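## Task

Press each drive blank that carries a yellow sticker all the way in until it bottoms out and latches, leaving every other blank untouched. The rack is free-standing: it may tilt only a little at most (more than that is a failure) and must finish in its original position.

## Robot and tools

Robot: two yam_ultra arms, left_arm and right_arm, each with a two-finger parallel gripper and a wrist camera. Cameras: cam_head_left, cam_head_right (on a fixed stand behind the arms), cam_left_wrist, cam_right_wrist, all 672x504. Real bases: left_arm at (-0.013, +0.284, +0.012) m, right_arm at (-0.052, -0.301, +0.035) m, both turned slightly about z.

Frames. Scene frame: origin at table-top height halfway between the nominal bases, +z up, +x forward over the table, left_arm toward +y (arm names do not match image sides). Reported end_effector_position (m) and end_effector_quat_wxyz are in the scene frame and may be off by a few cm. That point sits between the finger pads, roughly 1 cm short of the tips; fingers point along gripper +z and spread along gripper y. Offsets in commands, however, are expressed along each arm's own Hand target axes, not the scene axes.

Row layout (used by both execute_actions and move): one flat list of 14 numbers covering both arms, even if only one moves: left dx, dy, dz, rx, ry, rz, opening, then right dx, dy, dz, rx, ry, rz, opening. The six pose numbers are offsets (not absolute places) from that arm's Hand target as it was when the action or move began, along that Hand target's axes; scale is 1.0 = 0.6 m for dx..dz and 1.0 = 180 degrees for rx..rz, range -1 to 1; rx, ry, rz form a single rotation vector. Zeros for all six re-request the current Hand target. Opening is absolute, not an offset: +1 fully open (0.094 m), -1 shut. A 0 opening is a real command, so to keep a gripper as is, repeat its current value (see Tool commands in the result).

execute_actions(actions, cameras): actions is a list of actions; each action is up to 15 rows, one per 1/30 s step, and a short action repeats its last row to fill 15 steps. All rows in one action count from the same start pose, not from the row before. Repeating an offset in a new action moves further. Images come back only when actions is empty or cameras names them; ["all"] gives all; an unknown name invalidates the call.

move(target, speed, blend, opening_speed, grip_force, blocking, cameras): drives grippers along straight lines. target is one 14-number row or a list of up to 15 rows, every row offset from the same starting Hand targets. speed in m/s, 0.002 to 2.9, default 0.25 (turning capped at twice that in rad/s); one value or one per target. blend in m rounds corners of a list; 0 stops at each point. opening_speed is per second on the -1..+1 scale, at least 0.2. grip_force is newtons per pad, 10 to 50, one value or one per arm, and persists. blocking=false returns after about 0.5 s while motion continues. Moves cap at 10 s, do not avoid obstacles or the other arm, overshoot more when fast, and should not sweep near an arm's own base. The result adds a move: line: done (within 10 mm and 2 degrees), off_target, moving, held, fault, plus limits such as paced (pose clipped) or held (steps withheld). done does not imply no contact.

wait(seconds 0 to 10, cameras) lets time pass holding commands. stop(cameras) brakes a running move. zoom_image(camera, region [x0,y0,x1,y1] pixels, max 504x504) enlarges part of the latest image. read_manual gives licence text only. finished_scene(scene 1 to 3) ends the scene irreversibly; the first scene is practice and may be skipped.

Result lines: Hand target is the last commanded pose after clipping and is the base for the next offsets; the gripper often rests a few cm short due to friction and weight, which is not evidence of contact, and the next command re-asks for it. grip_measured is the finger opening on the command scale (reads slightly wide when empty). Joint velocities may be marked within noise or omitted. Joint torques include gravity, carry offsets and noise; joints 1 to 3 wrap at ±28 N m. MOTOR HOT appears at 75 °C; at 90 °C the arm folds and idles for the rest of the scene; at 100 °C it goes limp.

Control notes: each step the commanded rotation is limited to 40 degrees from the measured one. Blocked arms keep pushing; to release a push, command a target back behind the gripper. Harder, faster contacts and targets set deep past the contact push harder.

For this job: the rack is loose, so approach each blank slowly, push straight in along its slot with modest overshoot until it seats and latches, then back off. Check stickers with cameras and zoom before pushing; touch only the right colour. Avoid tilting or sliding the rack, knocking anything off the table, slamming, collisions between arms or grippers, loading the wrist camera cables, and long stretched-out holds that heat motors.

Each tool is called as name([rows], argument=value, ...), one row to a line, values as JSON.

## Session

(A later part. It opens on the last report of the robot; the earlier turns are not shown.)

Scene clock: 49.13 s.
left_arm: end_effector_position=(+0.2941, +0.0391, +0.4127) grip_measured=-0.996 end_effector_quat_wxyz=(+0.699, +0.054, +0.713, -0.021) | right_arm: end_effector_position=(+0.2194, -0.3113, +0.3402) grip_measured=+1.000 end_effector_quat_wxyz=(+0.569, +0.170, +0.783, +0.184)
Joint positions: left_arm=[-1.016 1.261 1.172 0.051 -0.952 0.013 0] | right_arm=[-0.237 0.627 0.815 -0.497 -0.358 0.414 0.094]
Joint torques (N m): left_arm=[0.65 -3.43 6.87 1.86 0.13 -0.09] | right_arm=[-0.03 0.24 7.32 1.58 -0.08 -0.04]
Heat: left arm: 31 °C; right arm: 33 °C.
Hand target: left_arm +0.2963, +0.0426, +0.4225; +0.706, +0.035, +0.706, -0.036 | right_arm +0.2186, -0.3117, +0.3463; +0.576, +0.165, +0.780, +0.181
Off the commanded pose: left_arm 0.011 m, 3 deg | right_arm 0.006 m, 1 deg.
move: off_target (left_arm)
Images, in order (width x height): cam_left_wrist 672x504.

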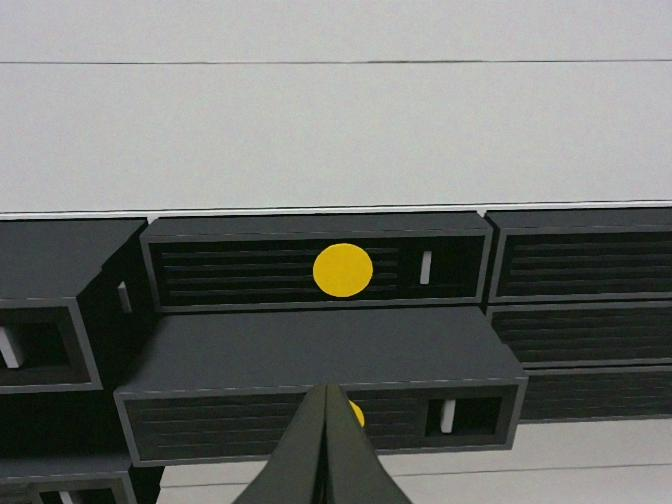

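Nothing moved (stiction). Step down further.

move(target=[0.007,0,0,0,0,0,-1,0,0,0,0,0,0,1], speed=0.06, cameras=["cam_left_wrist"])

Scene clock: 50.40 s.
left_arm: end_effector_position=(+0.2941, +0.0391, +0.4127) grip_measured=-0.996 end_effector_quat_wxyz=(+0.699, +0.054, +0.713, -0.021) | right_arm: end_effector_position=(+0.2194, -0.3113, +0.3402) grip_measured=+1.000 end_effector_quat_wxyz=(+0.569, +0.170, +0.783, +0.184)
Joint positions: left_arm=[-1.016 1.261 1.172 0.051 -0.952 0.013 0] | right_arm=[-0.237 0.627 0.815 -0.497 -0.358 0.414 0.094]
Joint torques (N m): left_arm=[0.7 -3.66 5.71 2 0.12 -0.11] | right_arm=[-0.05 0.23 7.31 1.58 -0.08 -0.04]
Heat: left arm: 31 °C; right arm: 33 °C.
Hand target: left_arm +0.2963, +0.0426, +0.4183; +0.706, +0.035, +0.706, -0.036 | right_arm +0.2186, -0.3117, +0.3463; +0.576, +0.165, +0.780, +0.181
Off the commanded pose: left_arm 0.007 m, 3 deg | right_arm 0.006 m, 1 deg.
move: off_target (left_arm)
Images, in order (width x height): cam_left_wrist 672x504.

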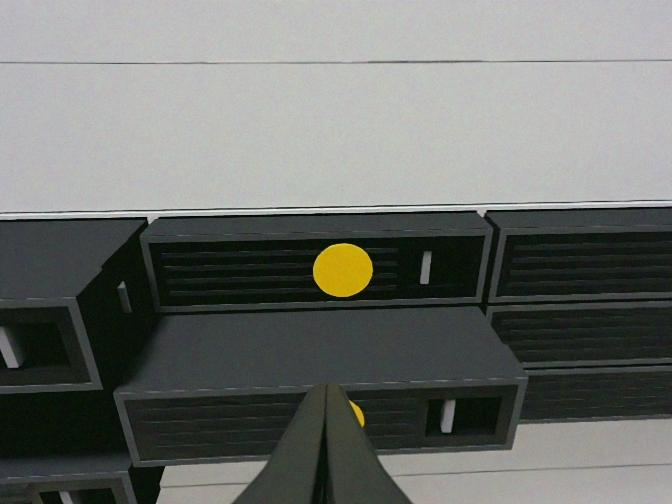

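move(target=[0.004,0,0.013,0,0,0,-1,0,0,0,0,0,0,1], speed=0.1, cameras=["cam_left_wrist"])

Scene clock: 51.80 s.
left_arm: end_effector_position=(+0.3017, +0.0401, +0.4078) grip_measured=-0.996 end_effector_quat_wxyz=(+0.696, +0.055, +0.716, -0.015) | right_arm: end_effector_position=(+0.2194, -0.3113, +0.3402) grip_measured=+1.000 end_effector_quat_wxyz=(+0.569, +0.170, +0.783, +0.184)
Joint positions: left_arm=[-0.992 1.275 1.172 0.051 -0.934 0.013 0] | right_arm=[-0.237 0.627 0.815 -0.497 -0.358 0.414 0.094]
Joint torques (N m): left_arm=[0.66 -3.52 5.78 2.18 0.19 -0.11] | right_arm=[-0.06 0.23 7.32 1.58 -0.08 -0.04]
Heat: left arm: 31 °C; right arm: 33 °C.
Hand target: left_arm +0.3041, +0.0418, +0.4159; +0.706, +0.035, +0.706, -0.036 | right_arm +0.2186, -0.3117, +0.3463; +0.576, +0.165, +0.780, +0.181
Off the commanded pose: left_arm 0.009 m, 4 deg | right_arm 0.006 m, 1 deg.
move: off_target (left_arm)
Images, in order (width x height): cam_left_wrist 672x504.

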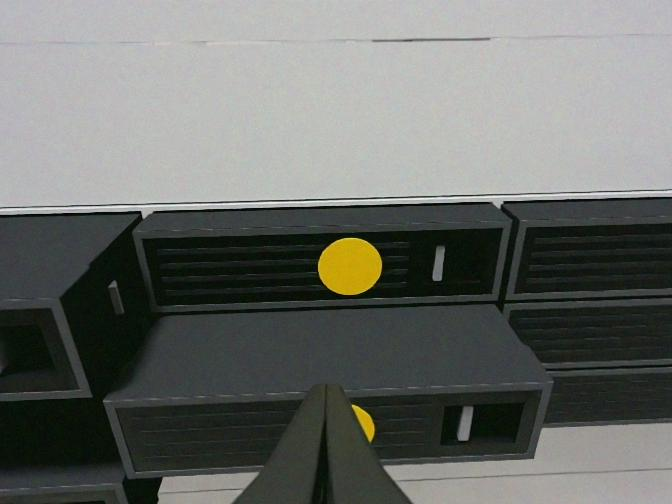

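move(target=[0.012,0.003,0.008,0,0,0,-1,0,0,0,0,0,0,1], speed=0.1, cameras=["cam_left_wrist"])

Scene clock: 53.80 s.
left_arm: end_effector_position=(+0.3054, +0.0411, +0.4001) grip_measured=-0.996 end_effector_quat_wxyz=(+0.694, +0.059, +0.718, -0.014) | right_arm: end_effector_position=(+0.2194, -0.3113, +0.3402) grip_measured=+1.000 end_effector_quat_wxyz=(+0.569, +0.170, +0.783, +0.184)
Joint positions: left_arm=[-0.976 1.275 1.148 0.067 -0.915 0.013 0] | right_arm=[-0.237 0.627 0.815 -0.497 -0.358 0.414 0.094]
Joint torques (N m): left_arm=[0.72 -3.37 5.78 2.33 0.18 -0.13] | right_arm=[-0.03 0.24 7.32 1.58 -0.08 -0.04]
Heat: left arm: 31 °C; right arm: 33 °C.
Hand target: left_arm +0.3090, +0.0431, +0.4087; +0.706, +0.035, +0.706, -0.036 | right_arm +0.2186, -0.3117, +0.3463; +0.576, +0.165, +0.780, +0.181
Off the commanded pose: left_arm 0.010 m, 4 deg | right_arm 0.006 m, 1 deg.
move: off_target (left_arm)
Images, in order (width x height): cam_left_wrist 672x504.

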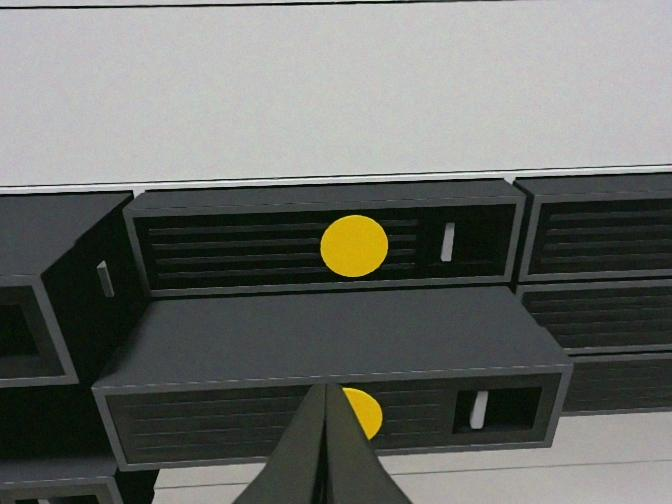

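move(target=[0.004,0.001,0.022,0,0,0,-1,0,0,0,0,0,0,1], speed=0.05, cameras=["cam_left_wrist"])

Scene clock: 55.23 s.
left_arm: end_effector_position=(+0.3187, +0.0405, +0.3926) grip_measured=-0.996 end_effector_quat_wxyz=(+0.691, +0.061, +0.720, -0.011) | right_arm: end_effector_position=(+0.2194, -0.3113, +0.3402) grip_measured=+1.000 end_effector_quat_wxyz=(+0.569, +0.170, +0.783, +0.184)
Joint positions: left_arm=[-0.936 1.304 1.148 0.086 -0.877 0.013 0] | right_arm=[-0.237 0.627 0.815 -0.497 -0.358 0.414 0.094]
Joint torques (N m): left_arm=[0.76 -3.81 6.48 2.37 0.18 -0.11] | right_arm=[-0.05 0.25 7.31 1.58 -0.07 -0.04]
Heat: left arm: 31 °C; right arm: 33 °C.
Hand target: left_arm +0.3222, +0.0424, +0.4063; +0.706, +0.035, +0.706, -0.036 | right_arm +0.2186, -0.3117, +0.3463; +0.576, +0.165, +0.780, +0.181
Off the commanded pose: left_arm 0.014 m, 5 deg | right_arm 0.006 m, 1 deg.
move: off_target (left_arm)
Images, in order (width x height): cam_left_wrist 672x504.

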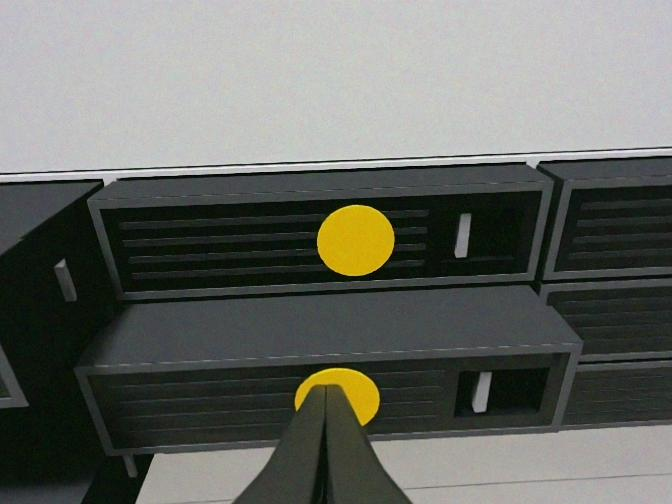

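move([
  [-0.012,0,-0.016,0,0,0,-1,0,0,0,0,0,0,1],
  [-0.016,0,0.002,0,0,0,-1,0,0,0,0,0,0,1],
], speed=0.1, blend=0.002, cameras=["cam_left_wrist"])

Scene clock: 56.93 s.
left_arm: end_effector_position=(+0.3190, +0.0402, +0.3926) grip_measured=-0.996 end_effector_quat_wxyz=(+0.691, +0.062, +0.720, -0.012) | right_arm: end_effector_position=(+0.2194, -0.3113, +0.3402) grip_measured=+1.000 end_effector_quat_wxyz=(+0.569, +0.170, +0.783, +0.184)
Joint positions: left_arm=[-0.935 1.304 1.148 0.086 -0.873 0.013 0] | right_arm=[-0.237 0.627 0.815 -0.497 -0.358 0.414 0.094]
Joint torques (N m): left_arm=[0.75 -3.56 9.43 2 0.18 -0.09] | right_arm=[-0.03 0.24 7.32 1.59 -0.08 -0.04]
Heat: left arm: 31 °C; right arm: 33 °C.
Hand target: left_arm +0.3234, +0.0423, +0.4159; +0.706, +0.035, +0.706, -0.036 | right_arm +0.2186, -0.3117, +0.3463; +0.576, +0.165, +0.780, +0.181
Off the commanded pose: left_arm 0.024 m, 5 deg | right_arm 0.006 m, 1 deg.
move: off_target (left_arm)
Images, in order (width x height): cam_left_wrist 672x504.

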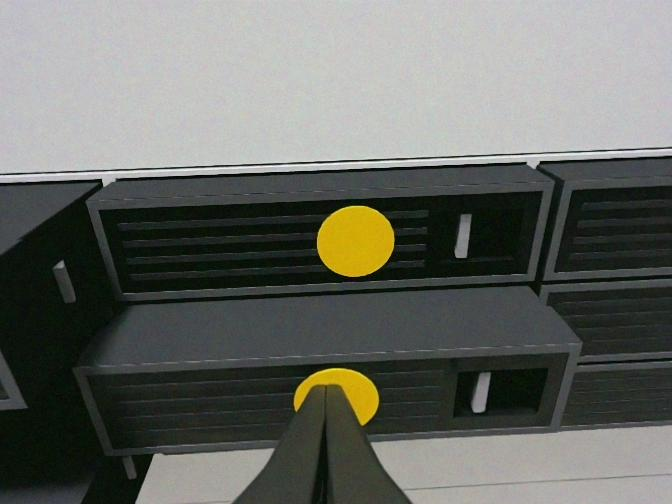

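move(target=[-0.008,0,-0.02,0,0,0,-1,0,0,0,0,0,0,1], speed=0.15, cameras=["cam_left_wrist"])

Scene clock: 58.33 s.
left_arm: end_effector_position=(+0.3183, +0.0394, +0.3926) grip_measured=-0.996 end_effector_quat_wxyz=(+0.691, +0.062, +0.720, -0.013) | right_arm: end_effector_position=(+0.2194, -0.3113, +0.3402) grip_measured=+1.000 end_effector_quat_wxyz=(+0.569, +0.170, +0.783, +0.184)
Joint positions: left_arm=[-0.938 1.304 1.148 0.086 -0.874 0.013 0] | right_arm=[-0.237 0.627 0.815 -0.497 -0.358 0.414 0.094]
Joint torques (N m): left_arm=[-0.72 -5.45 9.47 1.69 -0.16 -0.11] | right_arm=[-0.06 0.24 7.32 1.58 -0.07 -0.04]
Heat: left arm: 31 °C; right arm: 33 °C.
Hand target: left_arm +0.3115, +0.0435, +0.4207; +0.706, +0.035, +0.706, -0.036 | right_arm +0.2186, -0.3117, +0.3463; +0.576, +0.165, +0.780, +0.181
Off the commanded pose: left_arm 0.029 m, 5 deg | right_arm 0.006 m, 1 deg.
move: off_target (left_arm)
Images, in order (width x height): cam_left_wrist 672x504.

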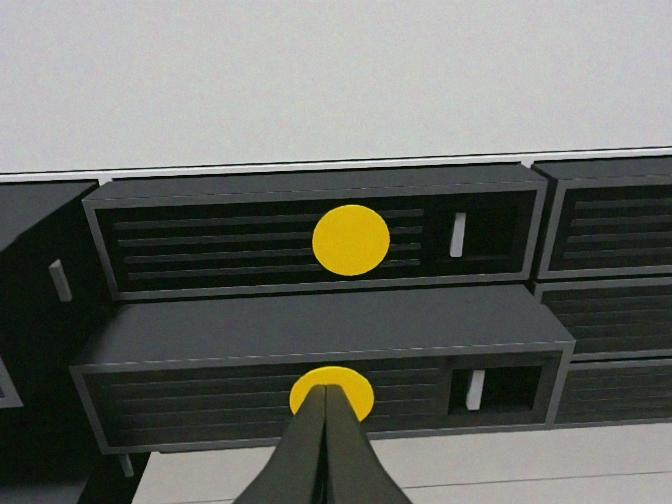

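move(target=[-0.006,0,-0.012,0,0,0,-1,0,0,0,0,0,0,1], speed=0.15, cameras=["cam_left_wrist"])

Scene clock: 59.93 s.
left_arm: end_effector_position=(+0.3125, +0.0374, +0.3977) grip_measured=-0.996 end_effector_quat_wxyz=(+0.694, +0.059, +0.718, -0.017) | right_arm: end_effector_position=(+0.2194, -0.3113, +0.3402) grip_measured=+1.000 end_effector_quat_wxyz=(+0.569, +0.170, +0.783, +0.184)
Joint positions: left_arm=[-0.959 1.298 1.154 0.086 -0.894 0.013 0] | right_arm=[-0.237 0.627 0.815 -0.497 -0.358 0.414 0.094]
Joint torques (N m): left_arm=[-0.65 -6.02 9.31 1.5 -0.14 -0.1] | right_arm=[-0.05 0.23 7.32 1.58 -0.08 -0.04]
Heat: left arm: 31 °C; right arm: 33 °C.
Hand target: left_arm +0.3043, +0.0442, +0.4243; +0.706, +0.035, +0.706, -0.036 | right_arm +0.2186, -0.3117, +0.3463; +0.576, +0.165, +0.780, +0.181
Off the commanded pose: left_arm 0.029 m, 4 deg | right_arm 0.006 m, 1 deg.
move: off_target (left_arm)
Images, in order (width x height): cam_left_wrist 672x504.

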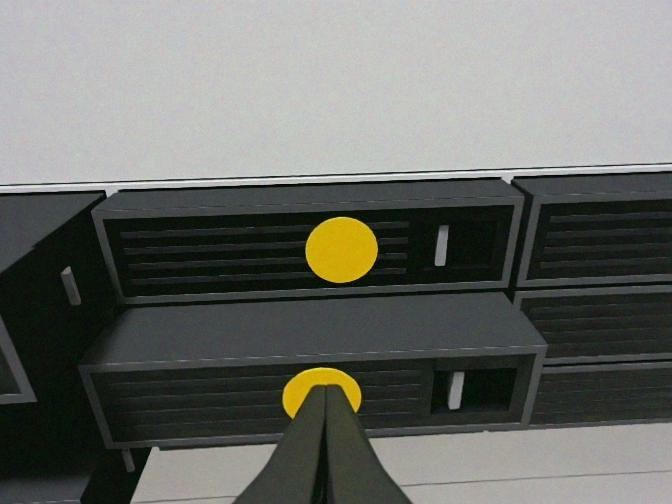

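move(target=[0.003,-0.003,0.04,0,0,0,-1,0,0,0,0,0,0,1], speed=0.06, cameras=["cam_left_wrist"])

Scene clock: 61.77 s.
left_arm: end_effector_position=(+0.3269, +0.0394, +0.4011) grip_measured=-0.996 end_effector_quat_wxyz=(+0.694, +0.053, +0.718, -0.012) | right_arm: end_effector_position=(+0.2194, -0.3113, +0.3402) grip_measured=+1.000 end_effector_quat_wxyz=(+0.569, +0.170, +0.783, +0.184)
Joint positions: left_arm=[-0.918 1.332 1.19 0.086 -0.868 0.013 0] | right_arm=[-0.237 0.627 0.815 -0.497 -0.358 0.414 0.094]
Joint torques (N m): left_arm=[0.66 -4.07 9.33 1.78 0.17 -0.1] | right_arm=[-0.05 0.23 7.32 1.58 -0.08 -0.04]
Heat: left arm: 31 °C; right arm: 33 °C.
Hand target: left_arm +0.3280, +0.0400, +0.4225; +0.706, +0.035, +0.706, -0.036 | right_arm +0.2186, -0.3117, +0.3463; +0.576, +0.165, +0.780, +0.181
Off the commanded pose: left_arm 0.022 m, 4 deg | right_arm 0.006 m, 1 deg.
move: off_target (left_arm)
Images, in order (width x height): cam_left_wrist 672x504.

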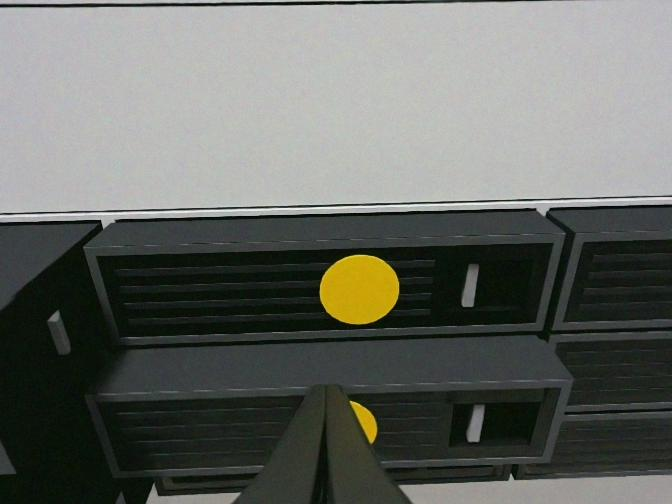

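move(target=[0.003,0,0.02,0,0,0,-1,0,0,0,0,0,0,1], speed=0.05, cameras=["cam_left_wrist"])

move(target=[0,0,0.016,0,0,0,-1,0,0,0,0,0,0,1], speed=0.04, cameras=["cam_left_wrist"])

Scene clock: 63.63 s.
left_arm: end_effector_position=(+0.3353, +0.0375, +0.3982) grip_measured=-0.996 end_effector_quat_wxyz=(+0.692, +0.056, +0.720, -0.011) | right_arm: end_effector_position=(+0.2194, -0.3113, +0.3402) grip_measured=+1.000 end_effector_quat_wxyz=(+0.569, +0.170, +0.783, +0.184)
Joint positions: left_arm=[-0.896 1.355 1.204 0.086 -0.843 0.013 0] | right_arm=[-0.237 0.627 0.815 -0.497 -0.358 0.414 0.094]
Joint torques (N m): left_arm=[1.05 -3.97 9.33 1.97 0.17 -0.09] | right_arm=[-0.03 0.23 7.32 1.58 -0.09 -0.04]
Heat: left arm: 32 °C; right arm: 33 °C.
Hand target: left_arm +0.3399, +0.0388, +0.4207; +0.706, +0.035, +0.706, -0.036 | right_arm +0.2186, -0.3117, +0.3463; +0.576, +0.165, +0.780, +0.181
Off the commanded pose: left_arm 0.023 m, 4 deg | right_arm 0.006 m, 1 deg.
move: off_target (left_arm)
Images, in order (width x height): cam_left_wrist 672x504.

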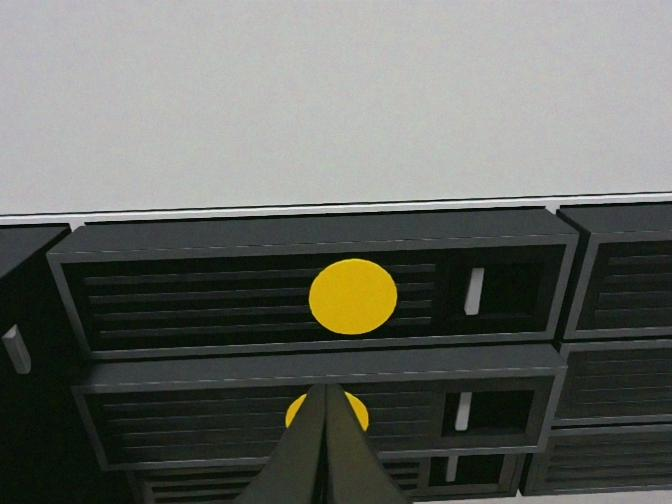

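Scene clock: 64.63 s.
left_arm: end_effector_position=(+0.3423, +0.0365, +0.3983) grip_measured=-0.996 end_effector_quat_wxyz=(+0.691, +0.057, +0.721, -0.012) | right_arm: end_effector_position=(+0.2194, -0.3113, +0.3402) grip_measured=+1.000 end_effector_quat_wxyz=(+0.569, +0.170, +0.783, +0.184)
Joint positions: left_arm=[-0.878 1.373 1.221 0.086 -0.823 0.013 0] | right_arm=[-0.237 0.627 0.815 -0.497 -0.358 0.414 0.094]
Joint torques (N m): left_arm=[1.32 -3.77 9.63 2.03 0.23 -0.08] | right_arm=[-0.03 0.23 7.34 1.59 -0.08 -0.04]
Heat: left arm: 32 °C; right arm: 33 °C.
Hand target: left_arm +0.3495, +0.0378, +0.4207; +0.706, +0.035, +0.706, -0.036 | right_arm +0.2186, -0.3117, +0.3463; +0.576, +0.165, +0.780, +0.181
Off the commanded pose: left_arm 0.024 m, 4 deg | right_arm 0.006 m, 1 deg.
move: off_target (left_arm)
Images, in order (width x height): cam_left_wrist 672x504.

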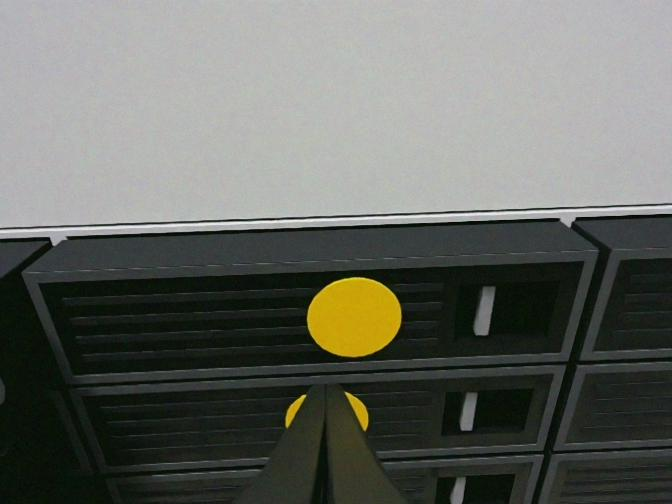

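move(target=[0,0,0.012,0,0,0,-1,0,0,0,0,0,0,1], speed=0.04, cameras=["cam_left_wrist"])

move(target=[0,0,0.016,0,0,0,-1,0,0,0,0,0,0,1], speed=0.04, cameras=["cam_left_wrist"])

move(target=[0,0,0.012,0,0,0,-1,0,0,0,0,0,0,1], speed=0.04, cameras=["cam_left_wrist"])

Scene clock: 66.50 s.
left_arm: end_effector_position=(+0.3429, +0.0365, +0.3991) grip_measured=-0.996 end_effector_quat_wxyz=(+0.691, +0.056, +0.720, -0.012) | right_arm: end_effector_position=(+0.2194, -0.3113, +0.3402) grip_measured=+1.000 end_effector_quat_wxyz=(+0.569, +0.170, +0.783, +0.184)
Joint positions: left_arm=[-0.877 1.375 1.224 0.086 -0.822 0.013 0] | right_arm=[-0.237 0.627 0.815 -0.497 -0.358 0.414 0.094]
Joint torques (N m): left_arm=[2.81 -2.67 10.32 2.08 0.4 -0.09] | right_arm=[-0.03 0.24 7.31 1.58 -0.08 -0.03]
Heat: left arm: 32 °C; right arm: 33 °C.
Hand target: left_arm +0.3567, +0.0371, +0.4207; +0.706, +0.035, +0.706, -0.036 | right_arm +0.2186, -0.3117, +0.3463; +0.576, +0.165, +0.780, +0.181
Off the commanded pose: left_arm 0.026 m, 4 deg | right_arm 0.006 m, 1 deg.
move: off_target (left_arm)
Images, in order (width x height): cam_left_wrist 672x504.

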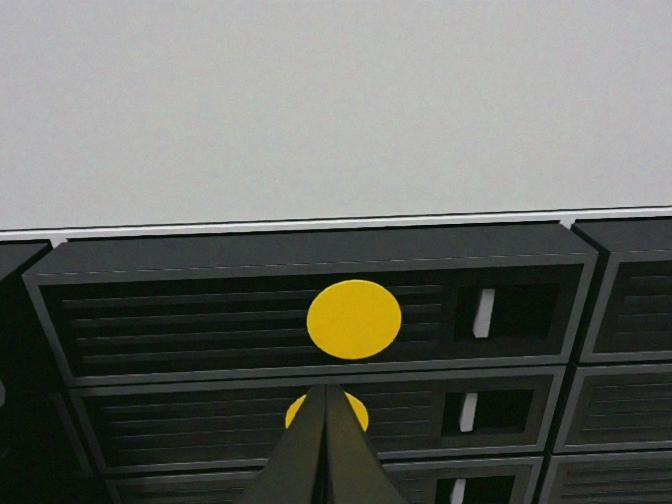

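Scene clock: 67.50 s.
left_arm: end_effector_position=(+0.3432, +0.0365, +0.3998) grip_measured=-0.996 end_effector_quat_wxyz=(+0.692, +0.055, +0.720, -0.012) | right_arm: end_effector_position=(+0.2194, -0.3113, +0.3402) grip_measured=+1.000 end_effector_quat_wxyz=(+0.569, +0.170, +0.783, +0.184)
Joint positions: left_arm=[-0.877 1.377 1.227 0.086 -0.823 0.013 0] | right_arm=[-0.237 0.627 0.815 -0.497 -0.358 0.414 0.094]
Joint torques (N m): left_arm=[4.66 -1.29 11.26 2.17 0.61 -0.05] | right_arm=[-0.02 0.24 7.32 1.59 -0.08 -0.04]
Heat: left arm: 32 °C; right arm: 33 °C.
Hand target: left_arm +0.3662, +0.0361, +0.4207; +0.706, +0.035, +0.706, -0.036 | right_arm +0.2186, -0.3117, +0.3463; +0.576, +0.165, +0.780, +0.181
Off the commanded pose: left_arm 0.031 m, 4 deg | right_arm 0.006 m, 1 deg.
move: off_target (left_arm)
Images, in order (width x height): cam_left_wrist 672x504.

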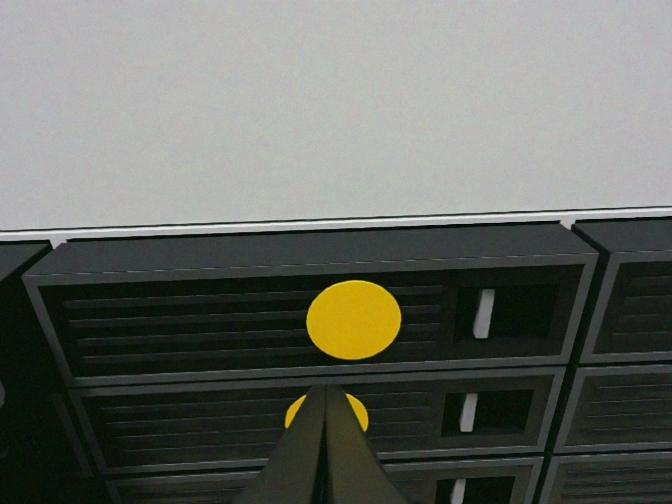

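Scene clock: 68.60 s.
left_arm: end_effector_position=(+0.3436, +0.0359, +0.3992) grip_measured=-0.996 end_effector_quat_wxyz=(+0.690, +0.057, +0.721, -0.010) | right_arm: end_effector_position=(+0.2194, -0.3113, +0.3402) grip_measured=+1.000 end_effector_quat_wxyz=(+0.569, +0.170, +0.783, +0.184)
Joint positions: left_arm=[-0.877 1.38 1.232 0.078 -0.823 0.013 0] | right_arm=[-0.237 0.627 0.815 -0.497 -0.358 0.414 0.094]
Joint torques (N m): left_arm=[5.97 -0.32 11.7 2.33 0.76 -0.05] | right_arm=[-0.05 0.25 7.32 1.59 -0.08 -0.04]
Heat: left arm: 32 °C; right arm: 33 °C.
Hand target: left_arm +0.3734, +0.0354, +0.4207; +0.706, +0.035, +0.706, -0.036 | right_arm +0.2186, -0.3117, +0.3463; +0.576, +0.165, +0.780, +0.181
Off the commanded pose: left_arm 0.037 m, 5 deg | right_arm 0.006 m, 1 deg.
move: off_target (left_arm)
Images, in order (width x height): cam_left_wrist 672x504.

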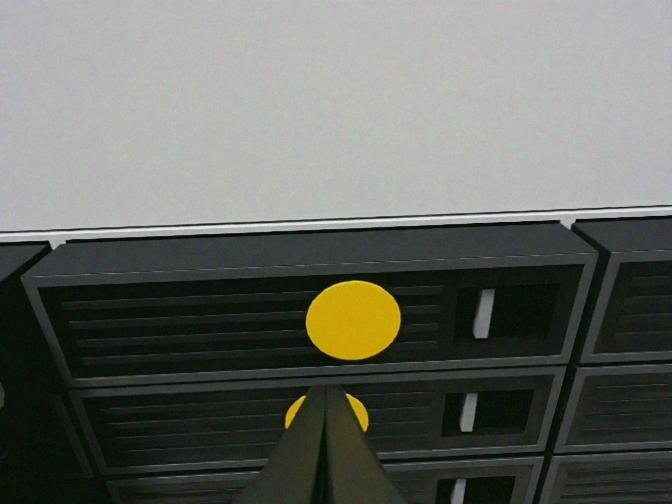

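move([
  [0,0,-0.05,0,0,0,-1,0,0,0,0,0,0,1],
  [0,0.0,-0.22,0,0,0,-1,0,0,0,0,0,0,1],
], speed=[0.05,0.2], blend=[0.01,0], cameras=["all"])

zoom_image(camera="cam_left_wrist", region=[120, 180, 560, 460])

Scene clock: 71.53 s.
left_arm: end_effector_position=(+0.2442, +0.0422, +0.4221) grip_measured=-0.996 end_effector_quat_wxyz=(+0.709, +0.036, +0.703, -0.041) | right_arm: end_effector_position=(+0.2194, -0.3113, +0.3402) grip_measured=+1.000 end_effector_quat_wxyz=(+0.569, +0.170, +0.783, +0.184)
Joint positions: left_arm=[-1.194 1.169 1.112 0.078 -1.127 0.013 0] | right_arm=[-0.237 0.627 0.815 -0.497 -0.358 0.414 0.094]
Joint torques (N m): left_arm=[-0.55 -3.75 5.6 1.1 -0.1 -0.06] | right_arm=[-0.03 0.23 7.34 1.58 -0.08 -0.05]
Heat: left arm: 32 °C; right arm: 33 °C.
Hand target: left_arm +0.2420, +0.0487, +0.4208; +0.706, +0.035, +0.706, -0.036 | right_arm +0.2186, -0.3117, +0.3463; +0.576, +0.165, +0.780, +0.181
Off the commanded pose: left_arm 0.007 m, 1 deg | right_arm 0.006 m, 1 deg.
move: done

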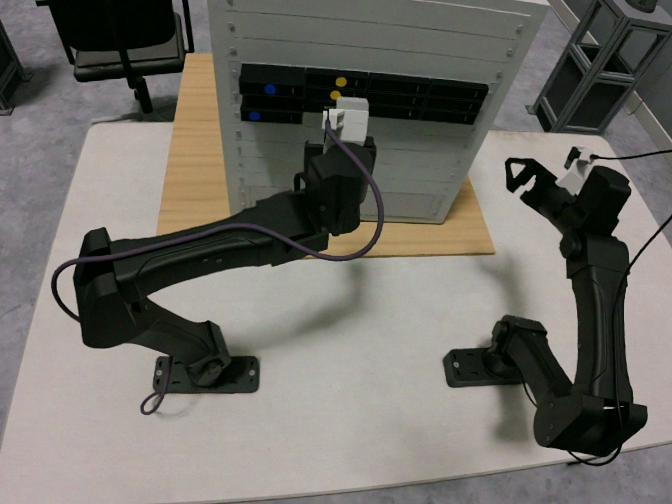

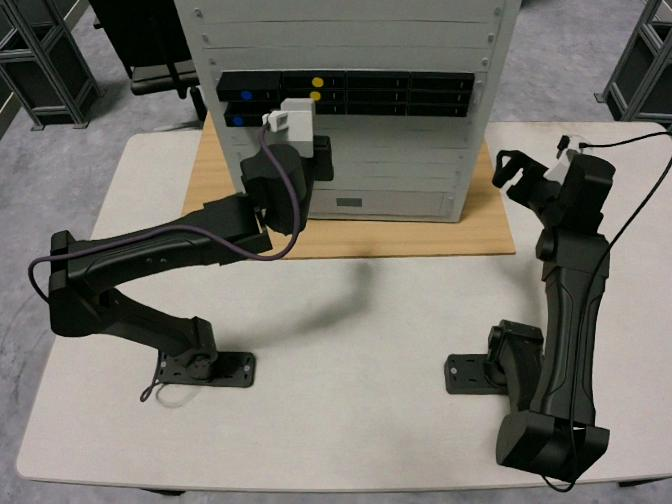

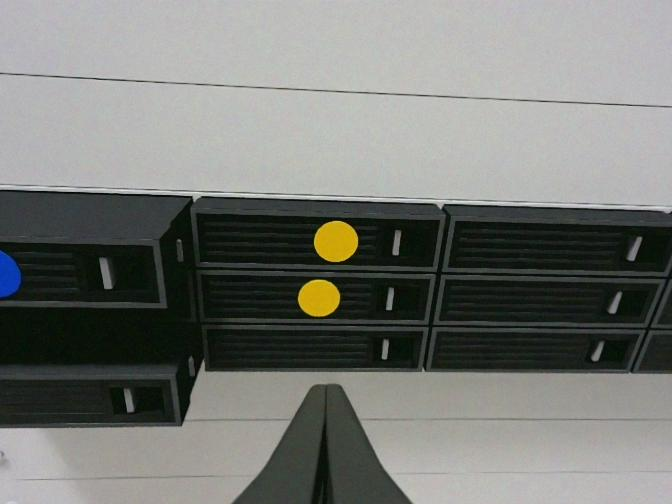

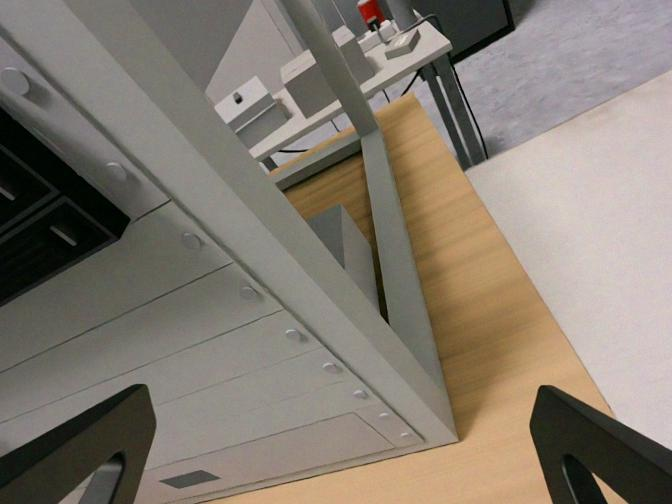

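Scaled by 1.145 from the camera's 672x504 image, which has a finer 960x720 frame.

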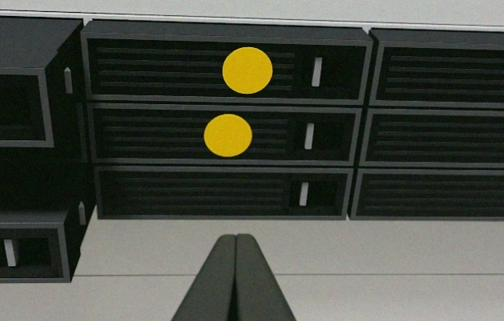

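finished_scene(scene=2)

The scene is finished: the task was done.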